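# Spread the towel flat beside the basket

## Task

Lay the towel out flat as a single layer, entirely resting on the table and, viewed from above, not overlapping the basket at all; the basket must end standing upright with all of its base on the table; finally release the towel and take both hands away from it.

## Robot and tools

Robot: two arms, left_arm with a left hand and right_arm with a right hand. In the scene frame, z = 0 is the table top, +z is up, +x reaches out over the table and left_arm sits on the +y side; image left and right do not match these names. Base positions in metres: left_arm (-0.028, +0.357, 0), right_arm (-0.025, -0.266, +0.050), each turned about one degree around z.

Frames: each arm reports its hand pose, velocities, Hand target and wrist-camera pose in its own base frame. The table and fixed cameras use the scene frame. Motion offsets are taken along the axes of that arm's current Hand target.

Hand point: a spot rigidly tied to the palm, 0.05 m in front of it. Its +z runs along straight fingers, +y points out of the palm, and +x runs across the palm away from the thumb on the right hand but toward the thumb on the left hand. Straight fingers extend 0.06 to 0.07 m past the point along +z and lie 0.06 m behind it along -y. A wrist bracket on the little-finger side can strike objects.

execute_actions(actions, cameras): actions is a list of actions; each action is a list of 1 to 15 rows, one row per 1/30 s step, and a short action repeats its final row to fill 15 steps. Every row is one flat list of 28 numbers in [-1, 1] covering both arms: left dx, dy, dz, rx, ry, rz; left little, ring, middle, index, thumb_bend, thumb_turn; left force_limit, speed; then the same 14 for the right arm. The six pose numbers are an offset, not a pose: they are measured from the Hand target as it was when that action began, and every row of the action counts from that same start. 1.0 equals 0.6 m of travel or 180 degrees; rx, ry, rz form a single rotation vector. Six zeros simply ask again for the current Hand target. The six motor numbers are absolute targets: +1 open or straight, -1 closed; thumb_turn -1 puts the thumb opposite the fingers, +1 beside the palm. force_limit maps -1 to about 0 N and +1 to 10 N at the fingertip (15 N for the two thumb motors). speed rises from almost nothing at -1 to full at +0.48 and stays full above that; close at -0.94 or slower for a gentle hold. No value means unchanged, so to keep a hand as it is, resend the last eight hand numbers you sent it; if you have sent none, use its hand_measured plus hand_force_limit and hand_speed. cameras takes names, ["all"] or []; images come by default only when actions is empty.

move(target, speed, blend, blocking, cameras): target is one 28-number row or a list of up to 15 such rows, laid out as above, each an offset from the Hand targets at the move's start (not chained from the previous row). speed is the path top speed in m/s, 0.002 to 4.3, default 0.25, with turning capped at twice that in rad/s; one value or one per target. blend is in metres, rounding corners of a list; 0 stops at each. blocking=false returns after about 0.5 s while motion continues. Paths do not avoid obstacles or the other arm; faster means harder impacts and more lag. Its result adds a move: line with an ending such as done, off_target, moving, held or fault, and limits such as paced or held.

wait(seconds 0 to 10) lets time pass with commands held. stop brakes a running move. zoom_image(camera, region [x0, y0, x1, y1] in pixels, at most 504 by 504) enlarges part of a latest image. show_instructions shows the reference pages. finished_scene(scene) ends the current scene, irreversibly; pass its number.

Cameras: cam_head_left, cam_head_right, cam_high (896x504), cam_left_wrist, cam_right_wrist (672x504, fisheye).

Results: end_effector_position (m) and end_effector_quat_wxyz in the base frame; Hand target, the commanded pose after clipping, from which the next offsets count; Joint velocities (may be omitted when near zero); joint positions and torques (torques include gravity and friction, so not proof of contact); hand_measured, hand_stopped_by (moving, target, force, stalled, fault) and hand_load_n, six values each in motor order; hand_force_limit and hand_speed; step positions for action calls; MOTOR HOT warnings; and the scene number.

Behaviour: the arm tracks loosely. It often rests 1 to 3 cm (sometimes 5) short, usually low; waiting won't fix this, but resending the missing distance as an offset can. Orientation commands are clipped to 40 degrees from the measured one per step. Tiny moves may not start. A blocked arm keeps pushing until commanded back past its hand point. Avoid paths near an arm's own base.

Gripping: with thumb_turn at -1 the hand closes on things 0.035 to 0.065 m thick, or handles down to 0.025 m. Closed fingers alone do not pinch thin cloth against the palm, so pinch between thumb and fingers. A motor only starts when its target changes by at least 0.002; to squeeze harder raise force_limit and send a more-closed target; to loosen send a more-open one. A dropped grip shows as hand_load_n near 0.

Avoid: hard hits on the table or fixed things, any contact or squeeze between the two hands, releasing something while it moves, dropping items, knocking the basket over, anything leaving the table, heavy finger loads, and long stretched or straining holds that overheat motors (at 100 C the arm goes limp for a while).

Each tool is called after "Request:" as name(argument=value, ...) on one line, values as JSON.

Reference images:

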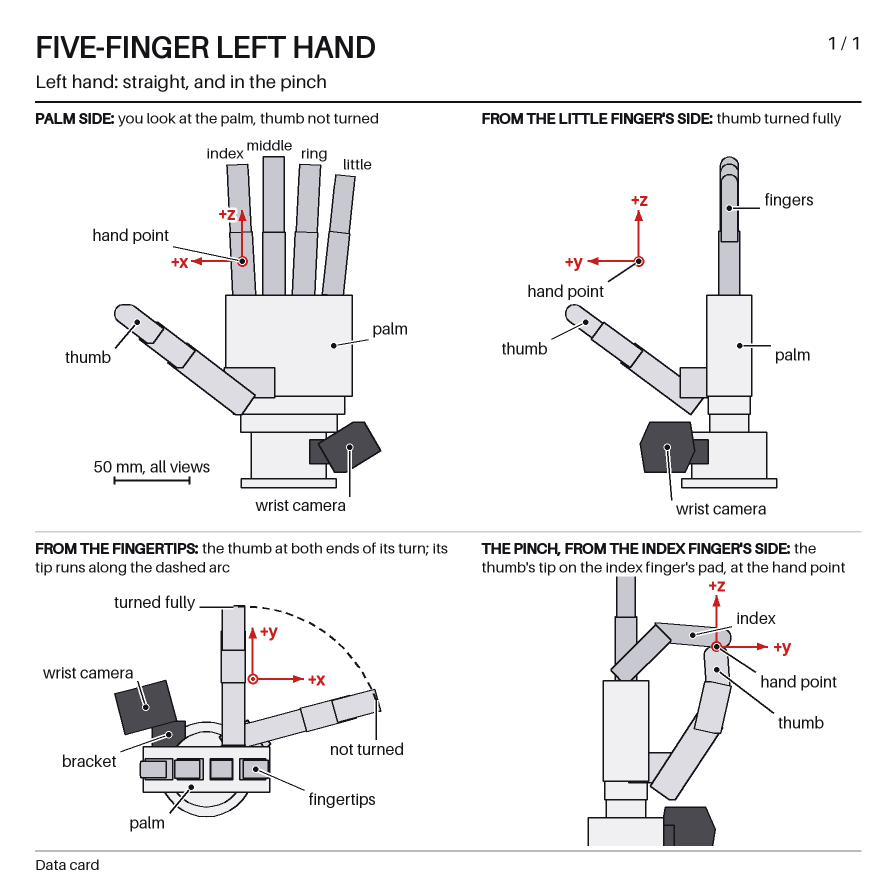

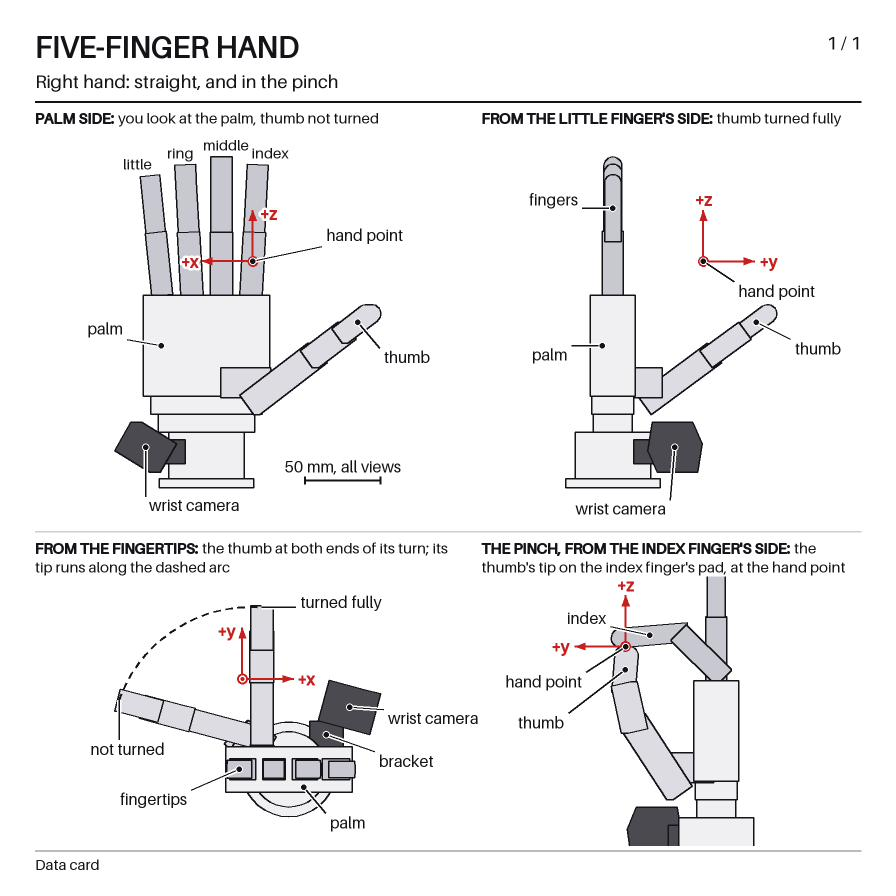

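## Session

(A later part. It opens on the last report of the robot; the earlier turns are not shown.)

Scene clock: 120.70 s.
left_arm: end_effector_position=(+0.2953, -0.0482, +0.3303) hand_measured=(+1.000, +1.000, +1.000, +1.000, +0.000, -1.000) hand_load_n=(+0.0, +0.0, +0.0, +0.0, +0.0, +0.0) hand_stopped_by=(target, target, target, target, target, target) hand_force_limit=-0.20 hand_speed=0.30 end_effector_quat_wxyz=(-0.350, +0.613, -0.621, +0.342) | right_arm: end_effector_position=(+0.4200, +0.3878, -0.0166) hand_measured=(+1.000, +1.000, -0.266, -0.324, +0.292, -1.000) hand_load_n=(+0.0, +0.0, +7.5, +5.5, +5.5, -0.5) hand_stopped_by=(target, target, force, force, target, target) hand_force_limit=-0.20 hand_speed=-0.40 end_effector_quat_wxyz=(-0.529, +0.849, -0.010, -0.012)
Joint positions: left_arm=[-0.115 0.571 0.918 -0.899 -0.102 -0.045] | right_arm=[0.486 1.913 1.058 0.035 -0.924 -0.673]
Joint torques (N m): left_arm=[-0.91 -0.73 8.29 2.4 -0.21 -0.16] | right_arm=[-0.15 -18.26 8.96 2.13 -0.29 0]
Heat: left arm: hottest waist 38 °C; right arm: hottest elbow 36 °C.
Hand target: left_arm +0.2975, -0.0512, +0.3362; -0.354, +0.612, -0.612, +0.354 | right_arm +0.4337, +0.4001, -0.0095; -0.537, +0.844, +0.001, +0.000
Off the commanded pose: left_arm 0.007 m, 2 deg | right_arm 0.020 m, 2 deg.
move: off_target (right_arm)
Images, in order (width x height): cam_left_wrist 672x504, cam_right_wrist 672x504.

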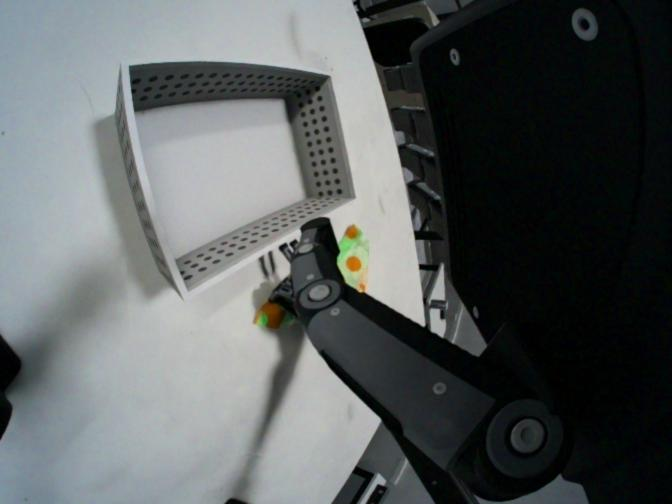

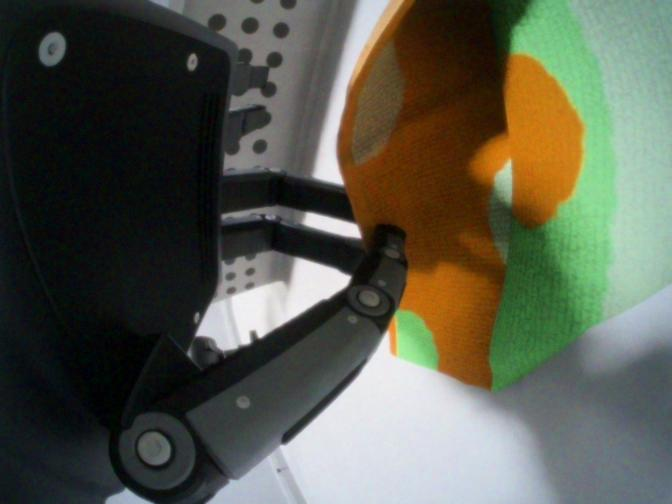

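Request:
move(target=[0,0,0,0,0,0, 1,1,1,1,0,-1,-0.2,0.3, 0.0,-0.181,-0.0845,0,0,0, 1,1,-0.6,-0.6,0.29,-1,-0.2,-0.4], cameras=["cam_right_wrist","cam_left_wrist","cam_high"], speed=0.1)

Request:
zoom_image(camera="cam_right_wrist", region=[220, 80, 520, 330])

Scene clock: 123.17 s.
left_arm: end_effector_position=(+0.2953, -0.0482, +0.3303) hand_measured=(+1.000, +1.000, +1.000, +1.000, +0.000, -1.000) hand_load_n=(+0.0, +0.0, +0.0, +0.0, +0.0, +0.0) hand_stopped_by=(target, target, target, target, target, target) hand_force_limit=-0.20 hand_speed=0.30 end_effector_quat_wxyz=(-0.350, +0.613, -0.621, +0.342) | right_arm: end_effector_position=(+0.4202, +0.3879, +0.0834) hand_measured=(+1.000, +1.000, -0.266, -0.324, +0.292, -1.000) hand_load_n=(+0.0, +0.0, +7.0, +6.0, +6.0, +0.0) hand_stopped_by=(target, target, force, force, target, target) hand_force_limit=-0.20 hand_speed=-0.40 end_effector_quat_wxyz=(-0.526, +0.850, -0.013, -0.016)
Joint positions: left_arm=[-0.115 0.571 0.918 -0.899 -0.102 -0.045] | right_arm=[0.486 1.735 1.135 -0.232 -0.924 -0.673]
Joint torques (N m): left_arm=[-0.73 -1.08 8.17 2.51 -0.2 -0.16] | right_arm=[0.15 -19.84 11.33 1.09 -0.3 0.03]
Heat: left arm: hottest waist 38 °C; right arm: hottest elbow 36 °C.
Hand target: left_arm +0.2975, -0.0512, +0.3362; -0.354, +0.612, -0.612, +0.354 | right_arm +0.4335, +0.4002, +0.1102; -0.537, +0.844, +0.000, +0.000
Off the commanded pose: left_arm 0.007 m, 2 deg | right_arm 0.033 m, 3 deg.
move: off_target (right_arm)
Images, in order (width x height): cam_high 896x504, cam_left_wrist 672x504, cam_right_wrist 672x504.

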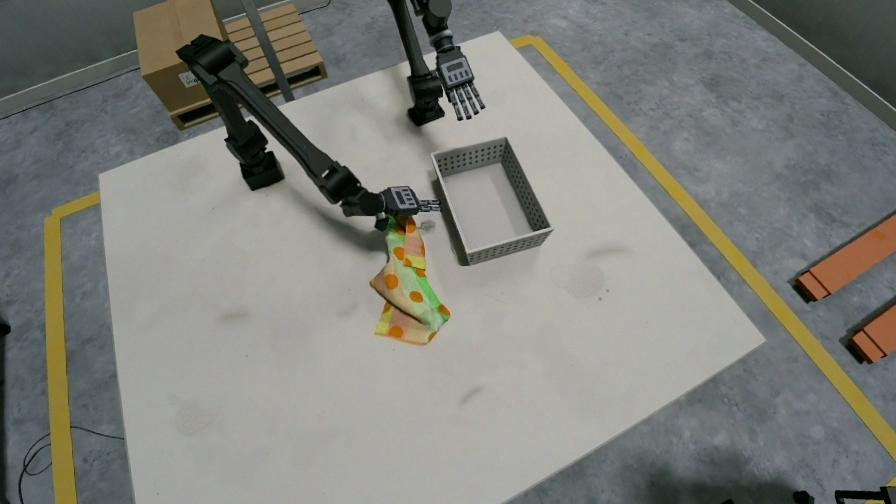

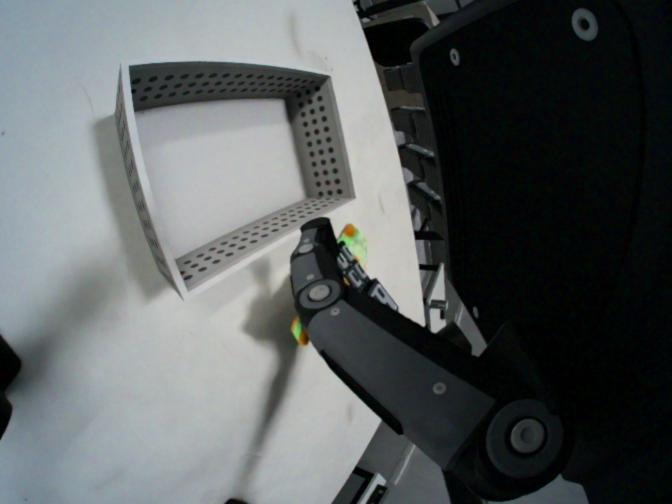

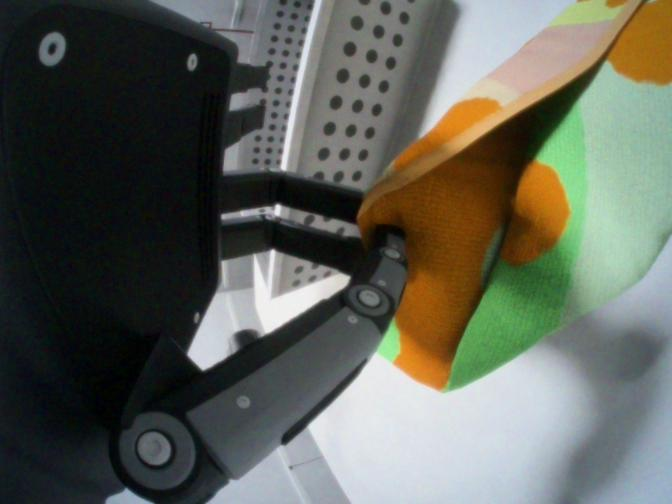

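Scaled by 1.680 from the camera's 672x504 image, which has a finer 960x720 frame.

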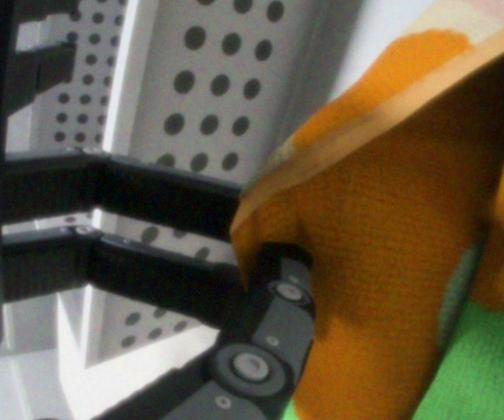

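Request:
move(target=[[0,0,0,0,0,0, 1,1,1,1,0,-1,-0.2,0.3, 0.0,-0.2265,-0.1057,0,0,0, 1,1,-0.6,-0.6,0.29,-1,-0.2,-0.4],[0,0,0,0,0,0, 1,1,1,1,0,-1,-0.2,0.3, -0.055,-0.3625,-0.4448,0,0,0, 1,1,-0.6,-0.6,0.29,-1,-0.2,-0.4]], cameras=["all"], speed=0.15, blend=0.03)

Scene clock: 127.50 s.
left_arm: end_effector_position=(+0.2953, -0.0482, +0.3303) hand_measured=(+1.000, +1.000, +1.000, +1.000, +0.000, -1.000) hand_load_n=(+0.0, +0.0, +0.0, +0.0, +0.0, -0.5) hand_stopped_by=(target, target, target, target, target, target) hand_force_limit=-0.20 hand_speed=0.30 end_effector_quat_wxyz=(-0.350, +0.613, -0.621, +0.342) | right_arm: end_effector_position=(+0.3969, +0.2501, +0.3935) hand_measured=(+1.000, +1.000, -0.266, -0.324, +0.292, -1.000) hand_load_n=(+0.0, +0.0, +7.0, +5.5, +6.5, +0.0) hand_stopped_by=(target, target, force, force, target, target) hand_force_limit=-0.20 hand_speed=-0.40 end_effector_quat_wxyz=(-0.529, +0.848, -0.022, -0.026)
Joint positions: left_arm=[-0.115 0.571 0.918 -0.899 -0.102 -0.045] | right_arm=[0.23 1.457 1.68 -1.396 -1.075 -1.05]
Joint torques (N m): left_arm=[-1.08 -1.03 8.23 2.67 -0.22 -0.2] | right_arm=[-0.97 -15.44 12.86 0.65 -0.71 -0.2]
Heat: left arm: hottest waist 38 °C; right arm: hottest elbow 36 °C.
Hand target: left_arm +0.2975, -0.0512, +0.3362; -0.354, +0.612, -0.612, +0.354 | right_arm +0.4004, +0.2506, +0.4204; -0.537, +0.844, +0.000, +0.000
Off the commanded pose: left_arm 0.007 m, 2 deg | right_arm 0.027 m, 4 deg.
move: off_target (right_arm)

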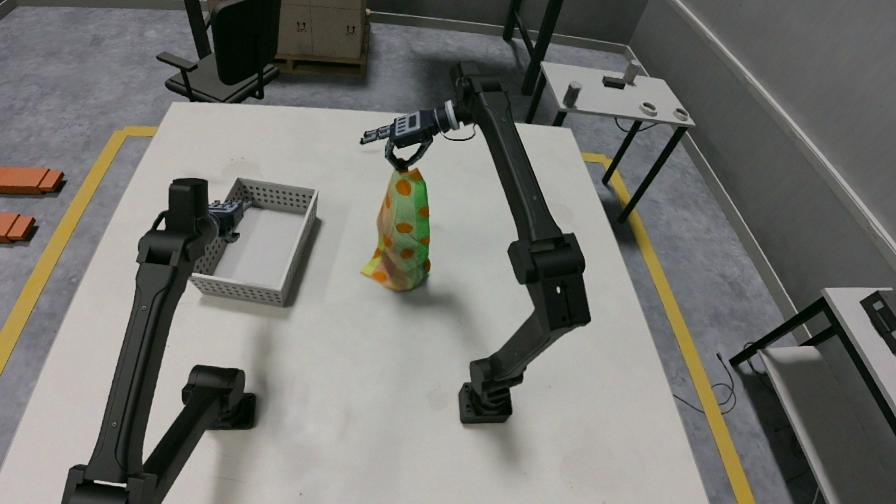

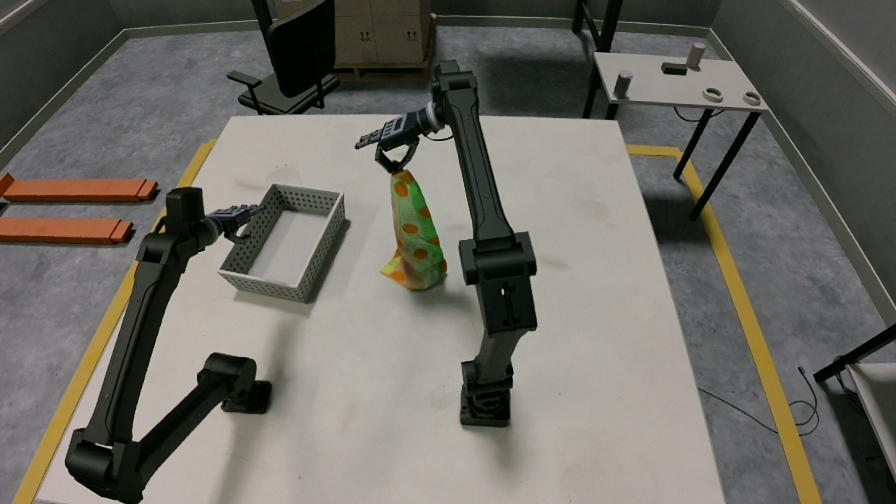

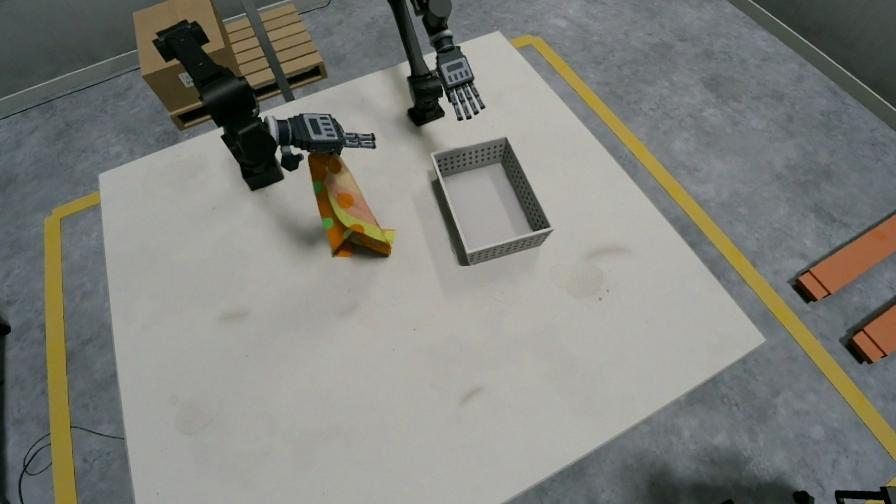

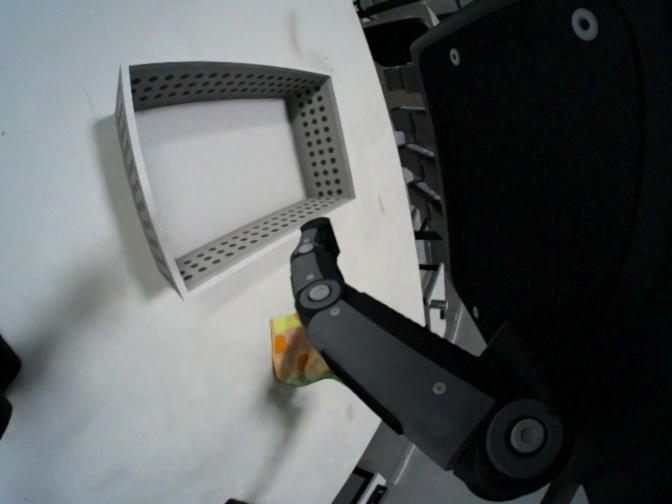

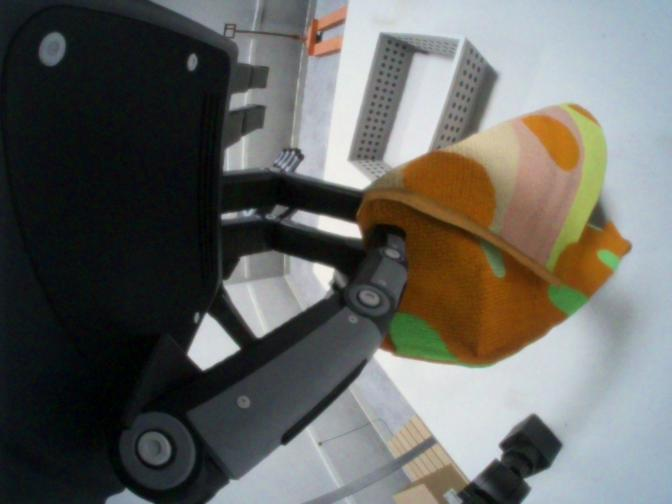

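Request:
zoom_image(camera="cam_head_left", region=[330, 130, 490, 310])

Request:
zoom_image(camera="cam_high", region=[260, 110, 440, 290])

Request:
zoom_image(camera="cam_right_wrist", region=[330, 60, 672, 400])

Scaled by 2.800 from the camera's 896x504 image, which has a finer 1280x720 frame.

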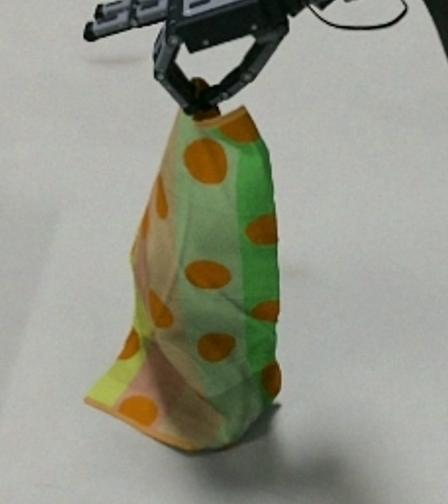

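Scaled by 2.800 from the camera's 896x504 image, which has a finer 1280x720 frame.

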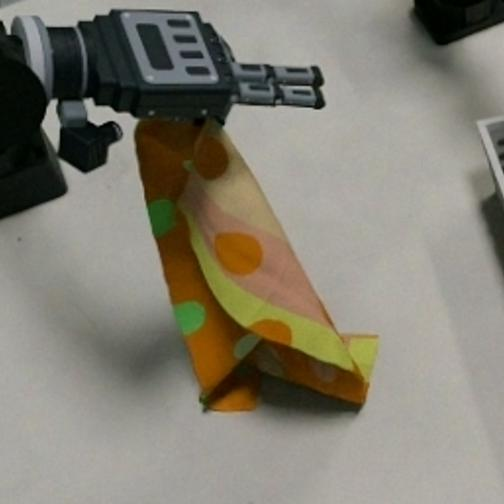

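Scaled by 1.474 from the camera's 672x504 image, which has a finer 960x720 frame.

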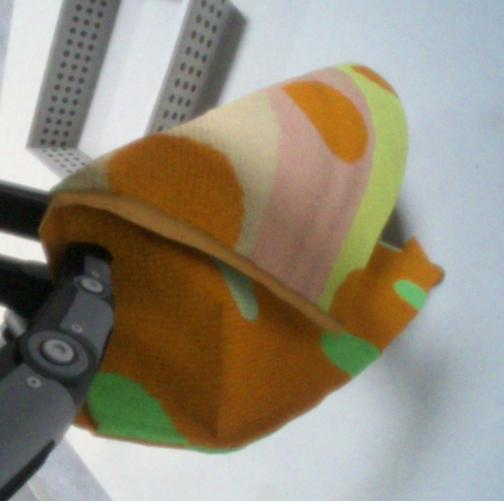

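Request:
move(target=[0,0,0,0,0,0, 1,1,1,1,0,-1,-0.2,0.3, 0.303,-0.0185,-0.039,0,0,0, 1,1,-0.6,-0.6,0.29,-1,-0.2,-0.4], cameras=["all"], speed=0.12)

Scene clock: 134.43 s.
left_arm: end_effector_position=(+0.2953, -0.0482, +0.3303) hand_measured=(+1.000, +1.000, +1.000, +1.000, +0.000, -1.000) hand_load_n=(+0.0, +0.0, +0.0, +0.0, +0.0, +0.0) hand_stopped_by=(target, target, target, target, target, target) hand_force_limit=-0.20 hand_speed=0.30 end_effector_quat_wxyz=(-0.350, +0.613, -0.621, +0.342) | right_arm: end_effector_position=(+0.5819, +0.2360, +0.4205) hand_measured=(+1.000, +1.000, -0.266, -0.324, +0.292, -1.000) hand_load_n=(+0.0, +0.0, +7.0, +5.5, +6.0, +0.0) hand_stopped_by=(target, target, force, force, target, target) hand_force_limit=-0.20 hand_speed=-0.40 end_effector_quat_wxyz=(-0.542, +0.840, -0.018, +0.011)
Joint positions: left_arm=[-0.115 0.571 0.918 -0.899 -0.102 -0.045] | right_arm=[0.136 2.03 2.533 -1.701 -1.113 -1.159]
Joint torques (N m): left_arm=[-0.56 -0.44 8.18 2.55 -0.18 -0.15] | right_arm=[-0.97 -23.12 11.97 0.64 -0.74 0.1]
Heat: left arm: hottest waist 38 °C; right arm: hottest elbow 37 °C.
Hand target: left_arm +0.2975, -0.0512, +0.3362; -0.354, +0.612, -0.612, +0.354 | right_arm +0.5821, +0.2342, +0.4404; -0.537, +0.844, +0.000, +0.000
Off the commanded pose: left_arm 0.007 m, 2 deg | right_arm 0.020 m, 3 deg.
joint sent to its limit (right arm) — joint 4 (wrist pitch), lower limit. The joint targets are off in orientation, not in position.
move: off_target (right_arm)

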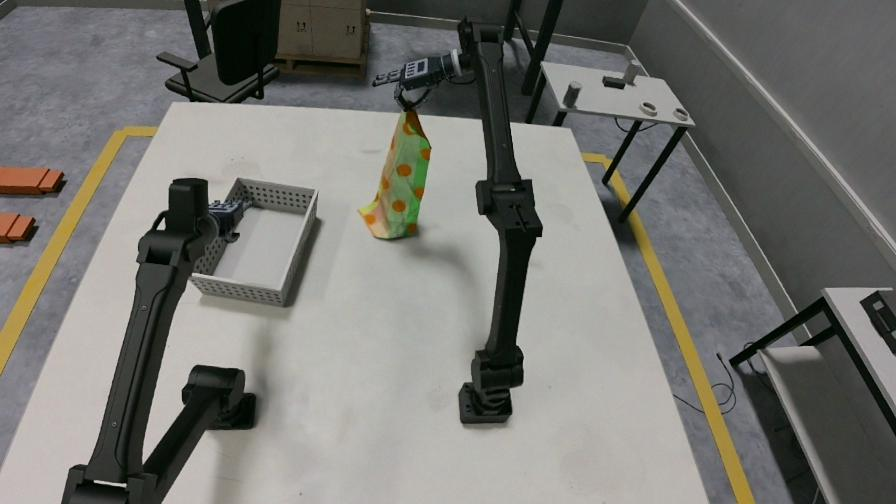

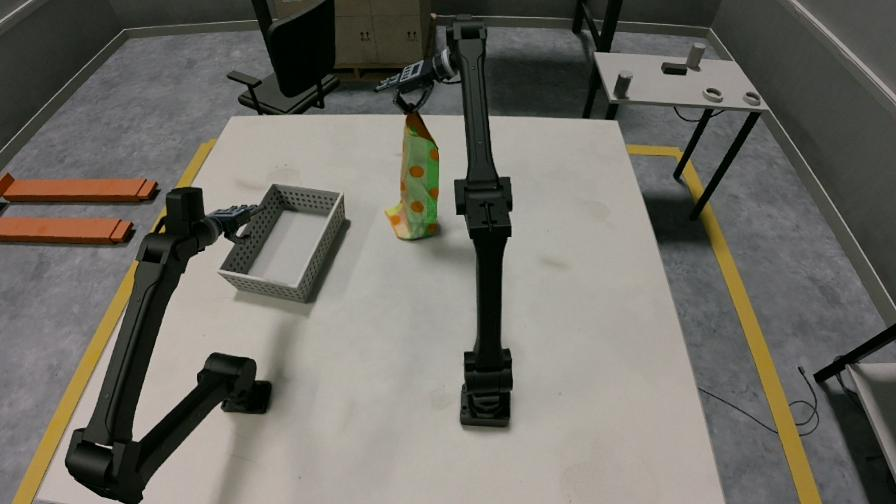

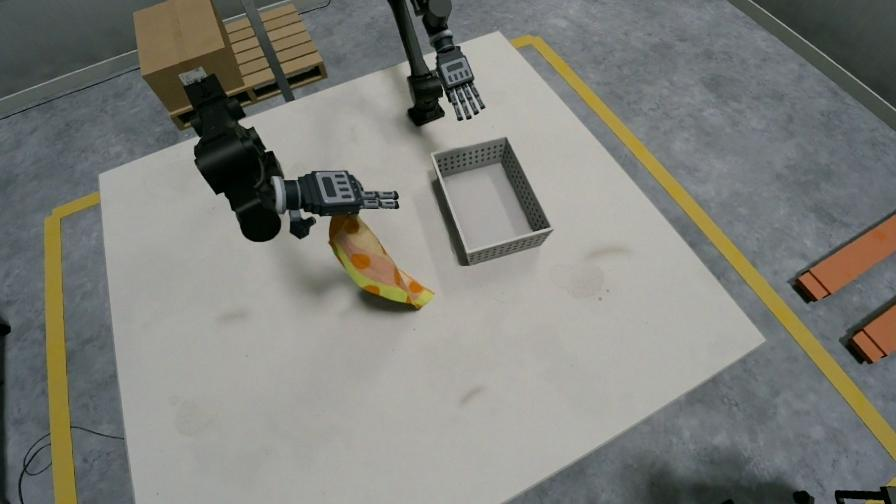

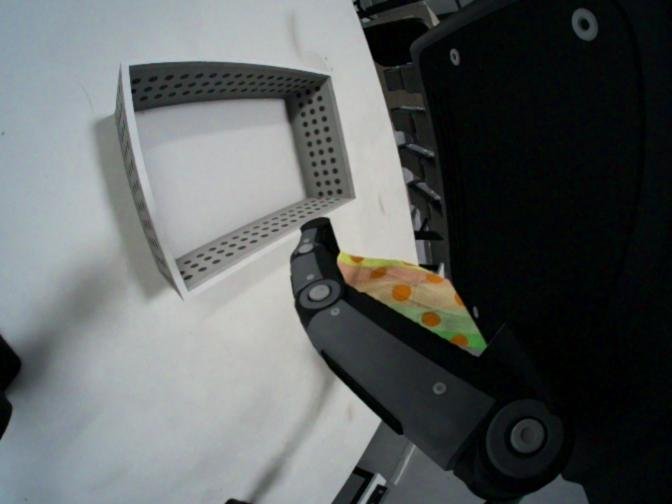

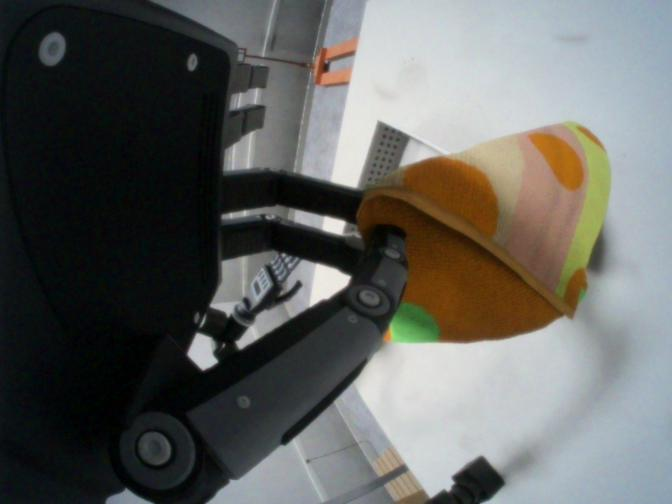

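Request:
move(target=[[0,0,0,0,0,0,1,1,1,1,0,-1,-0.2,0.3,-0.137,0.0755,0.0352,0,0,0,1,1,-0.6,-0.6,0.29,-1,-0.2,-0.4],[0,0,0,0,0,0,1,1,1,1,0,-1,-0.2,0.3,-0.303,0.136,0.0634,0,0,0,1,1,-0.6,-0.6,0.29,-1,-0.2,-0.4],[0,0,0,0,0,0,1,1,1,1,0,-1,-0.2,0.3,-0.453,0.234,0.109,0,0,0,1,1,-0.6,-0.6,0.29,-1,-0.2,-0.4],[0,0,0,0,0,0,1,1,1,1,0,-1,-0.2,0.3,-0.57,0.3624,0.169,0,0,0,1,1,-0.6,-0.6,0.29,-1,-0.2,-0.4],[0,0,0,0,0,0,1,1,1,1,0,-1,-0.2,0.3,-0.637,0.483,0.2254,0,0,0,1,1,-0.6,-0.6,0.29,-1,-0.2,-0.4],[0,0,0,0,0,0,1,1,1,1,0,-1,-0.2,0.3,-0.653,0.634,0.296,0,0,0,1,1,-0.6,-0.6,0.29,-1,-0.2,-0.4]], cameras=["all"], speed=0.12, blend=0.03)

Scene clock: 143.67 s.
left_arm: end_effector_position=(+0.2953, -0.0482, +0.3303) hand_measured=(+1.000, +1.000, +1.000, +1.000, +0.000, -1.000) hand_load_n=(+0.0, +0.0, +0.0, +0.0, +0.0, +0.0) hand_stopped_by=(target, target, target, target, target, target) hand_force_limit=-0.20 hand_speed=0.30 end_effector_quat_wxyz=(-0.350, +0.613, -0.621, +0.342) | right_arm: end_effector_position=(+0.1916, +0.2313, +0.0201) hand_measured=(+1.000, +1.000, -0.266, -0.324, +0.292, -1.000) hand_load_n=(+0.0, +0.0, +7.0, +6.0, +6.0, +0.0) hand_stopped_by=(target, target, force, force, target, target) hand_force_limit=-0.20 hand_speed=-0.40 end_effector_quat_wxyz=(-0.535, +0.845, +0.001, +0.001)
Joint positions: left_arm=[-0.115 0.571 0.918 -0.899 -0.102 -0.045] | right_arm=[0.353 1.191 0.328 -0.075 -1.012 -0.861]
Joint torques (N m): left_arm=[-1.03 -0.67 8.31 2.52 -0.23 -0.17] | right_arm=[-0.15 -6.48 5.44 1.91 -0.35 0.12]
Heat: left arm: hottest waist 38 °C; right arm: hottest elbow 37 °C.
Hand target: left_arm +0.2975, -0.0512, +0.3362; -0.354, +0.612, -0.612, +0.354 | right_arm +0.1908, +0.2336, +0.0203; -0.537, +0.844, +0.000, +0.000
Off the commanded pose: left_arm 0.007 m, 2 deg | right_arm 0.003 m, 0 deg.
move: done

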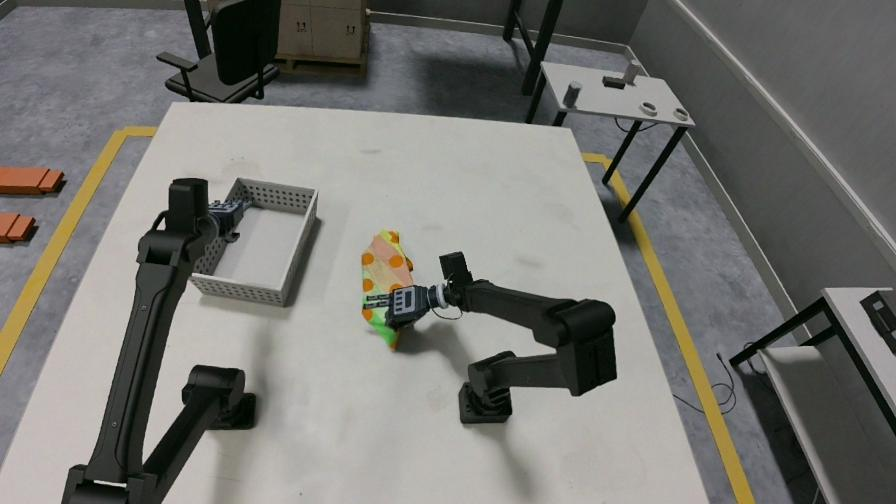

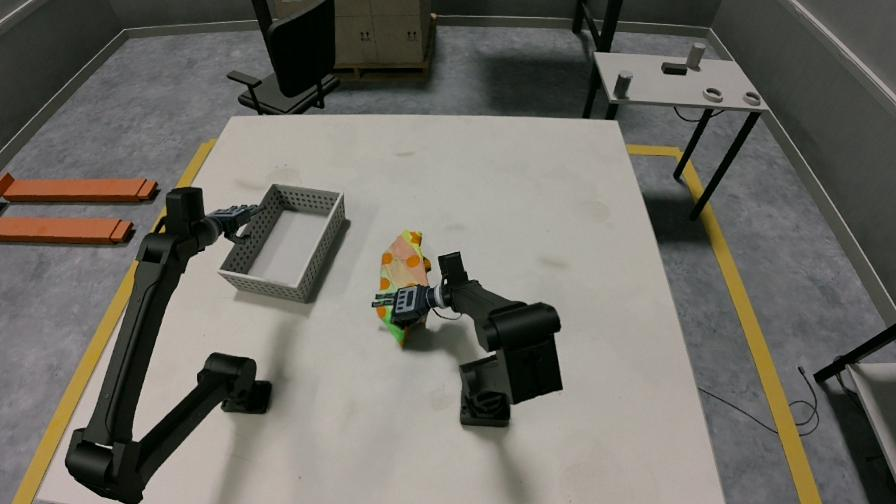

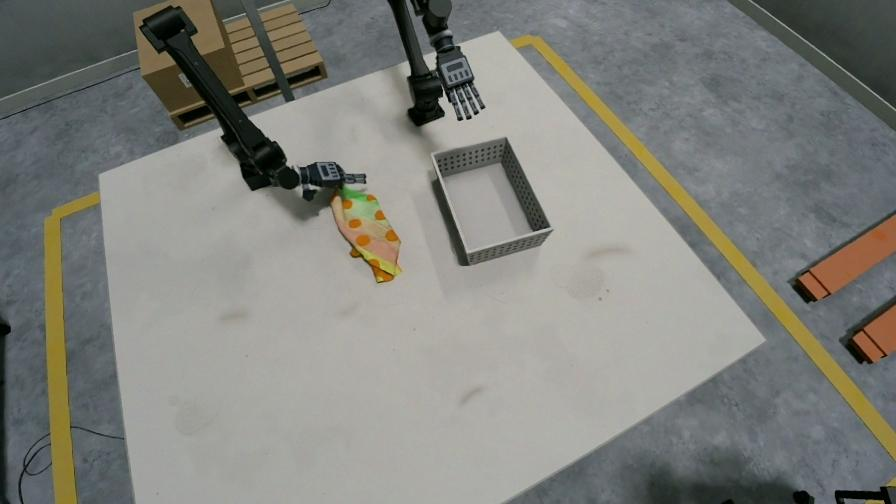

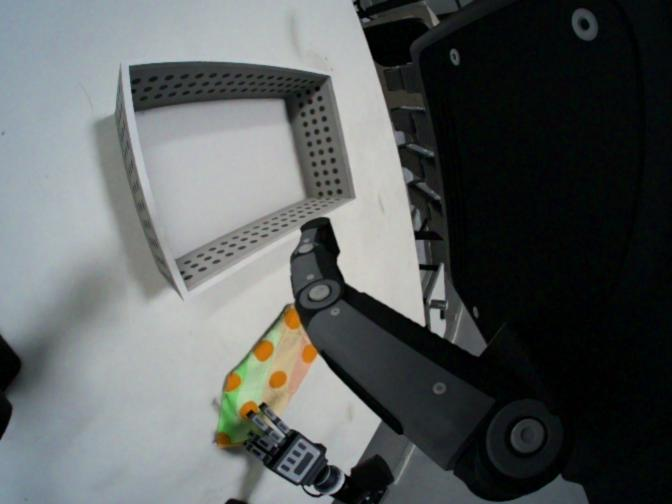

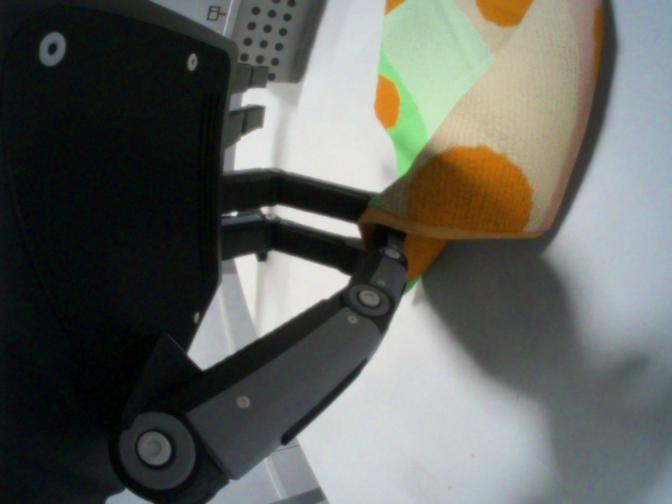

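Request:
execute_actions(actions=[])

Scene clock: 146.57 s.
left_arm: end_effector_position=(+0.2953, -0.0482, +0.3303) hand_measured=(+1.000, +1.000, +1.000, +1.000, +0.000, -1.000) hand_load_n=(+0.0, +0.0, +0.0, +0.0, +0.0, +0.0) hand_stopped_by=(target, target, target, target, target, target) hand_force_limit=-0.20 hand_speed=0.30 end_effector_quat_wxyz=(-0.350, +0.613, -0.621, +0.342) | right_arm: end_effector_position=(+0.1917, +0.2314, +0.0201) hand_measured=(+1.000, +1.000, -0.266, -0.324, +0.292, -1.000) hand_load_n=(+0.0, +0.0, +7.0, +5.5, +6.0, +0.0) hand_stopped_by=(target, target, force, force, target, target) hand_force_limit=-0.20 hand_speed=-0.40 end_effector_quat_wxyz=(-0.535, +0.845, +0.001, +0.001)
Joint positions: left_arm=[-0.115 0.571 0.918 -0.899 -0.102 -0.045] | right_arm=[0.353 1.191 0.328 -0.075 -1.012 -0.86]
Joint velocities: within noise
Joint torques (N m): left_arm=[-1.44 -0.32 8.2 2.55 -0.22 -0.15] | right_arm=[0.03 -6.18 5.52 1.94 -0.35 0.12]
Heat: left arm: hottest waist 38 °C; right arm: hottest elbow 36 °C.
Hand target: left_arm +0.2975, -0.0512, +0.3362; -0.354, +0.612, -0.612, +0.354 | right_arm +0.1909, +0.2337, +0.0203; -0.537, +0.844, +0.000, +0.001
Off the commanded pose: left_arm 0.007 m, 2 deg | right_arm 0.003 m, 0 deg.

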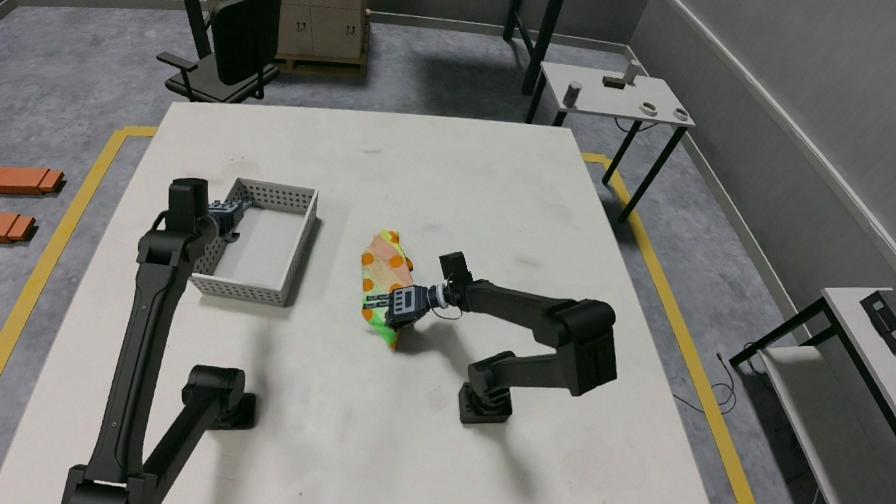

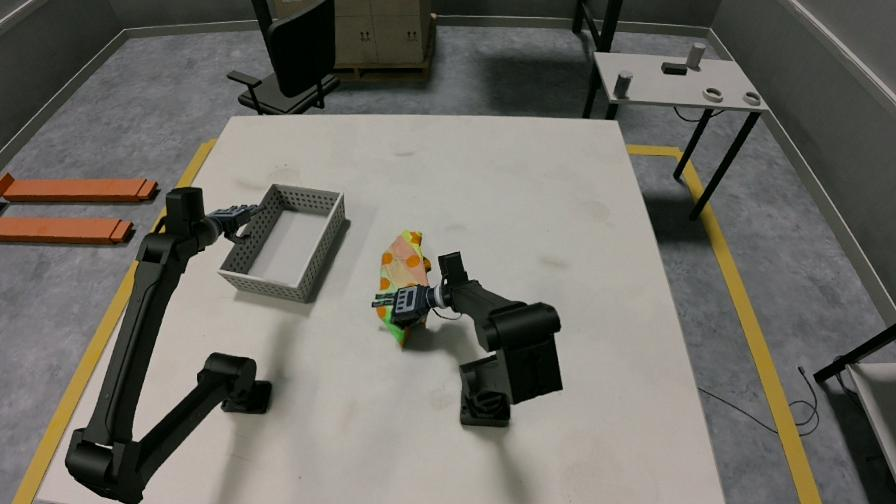

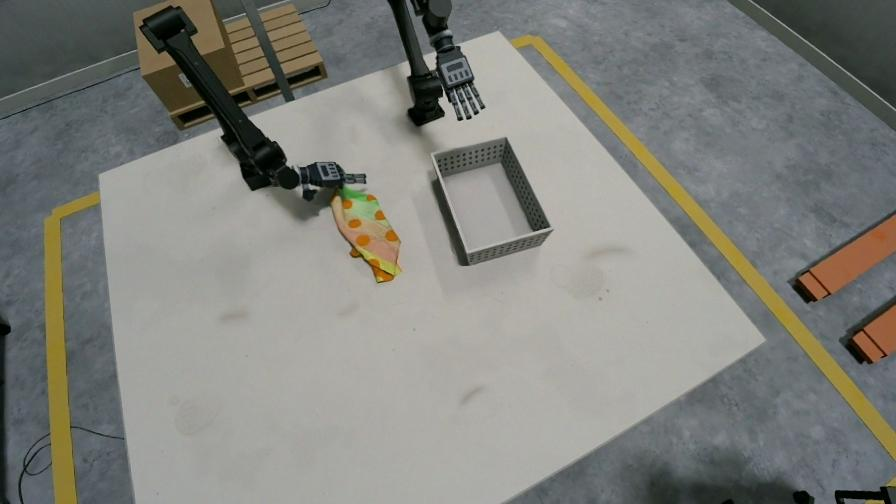

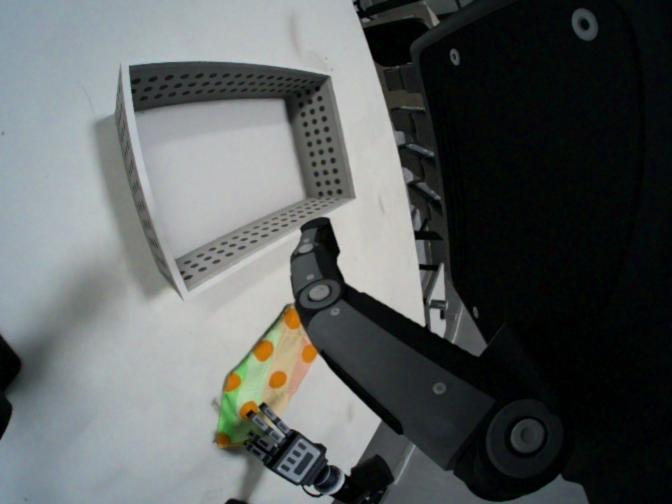

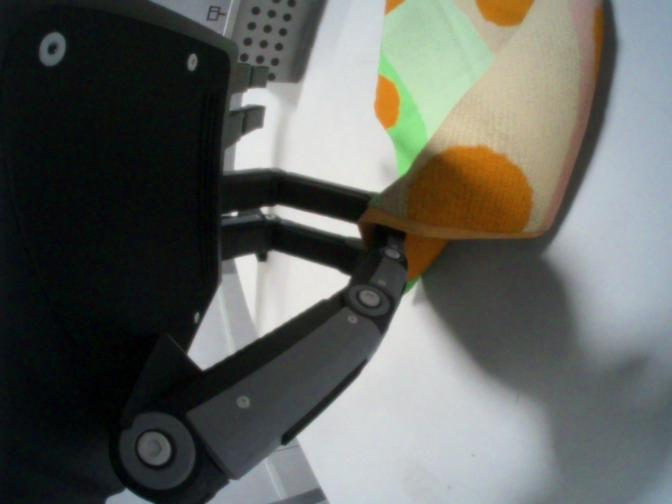

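Request:
zoom_image(camera="cam_high", region=[290, 140, 450, 300])

Request:
zoom_image(camera="cam_head_right", region=[340, 210, 480, 370])

Request:
zoom_image(camera="cam_right_wrist", region=[300, 0, 672, 360])

Request:
zoom_image(camera="cam_left_wrist", region=[180, 280, 400, 504])

Scaled by 3.150 from the camera's 896x504 image, which has a finer 1280x720 frame.

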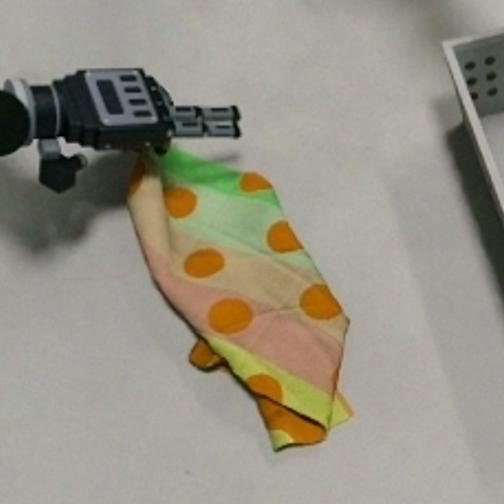

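Scaled by 3.150 from the camera's 896x504 image, which has a finer 1280x720 frame.

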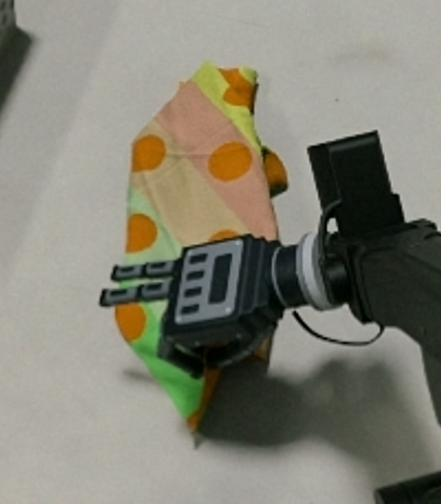

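Scaled by 1.355 from the camera's 672x504 image, which has a finer 960x720 frame.

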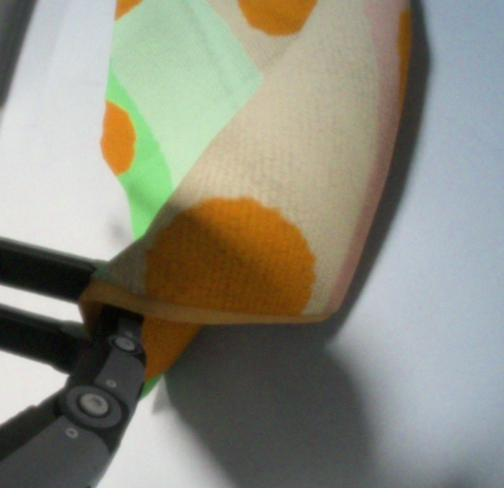

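Scaled by 2.250 from the camera's 672x504 image, which has a finer 960x720 frame.

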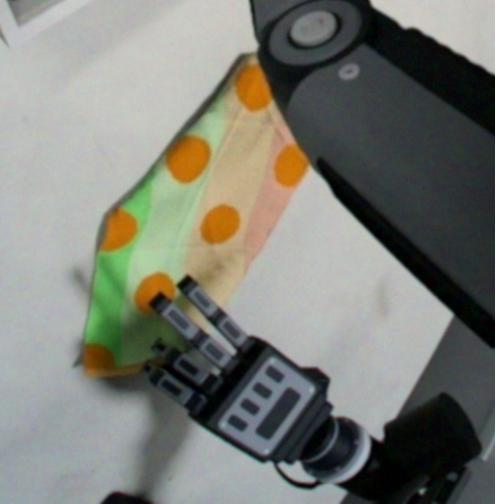

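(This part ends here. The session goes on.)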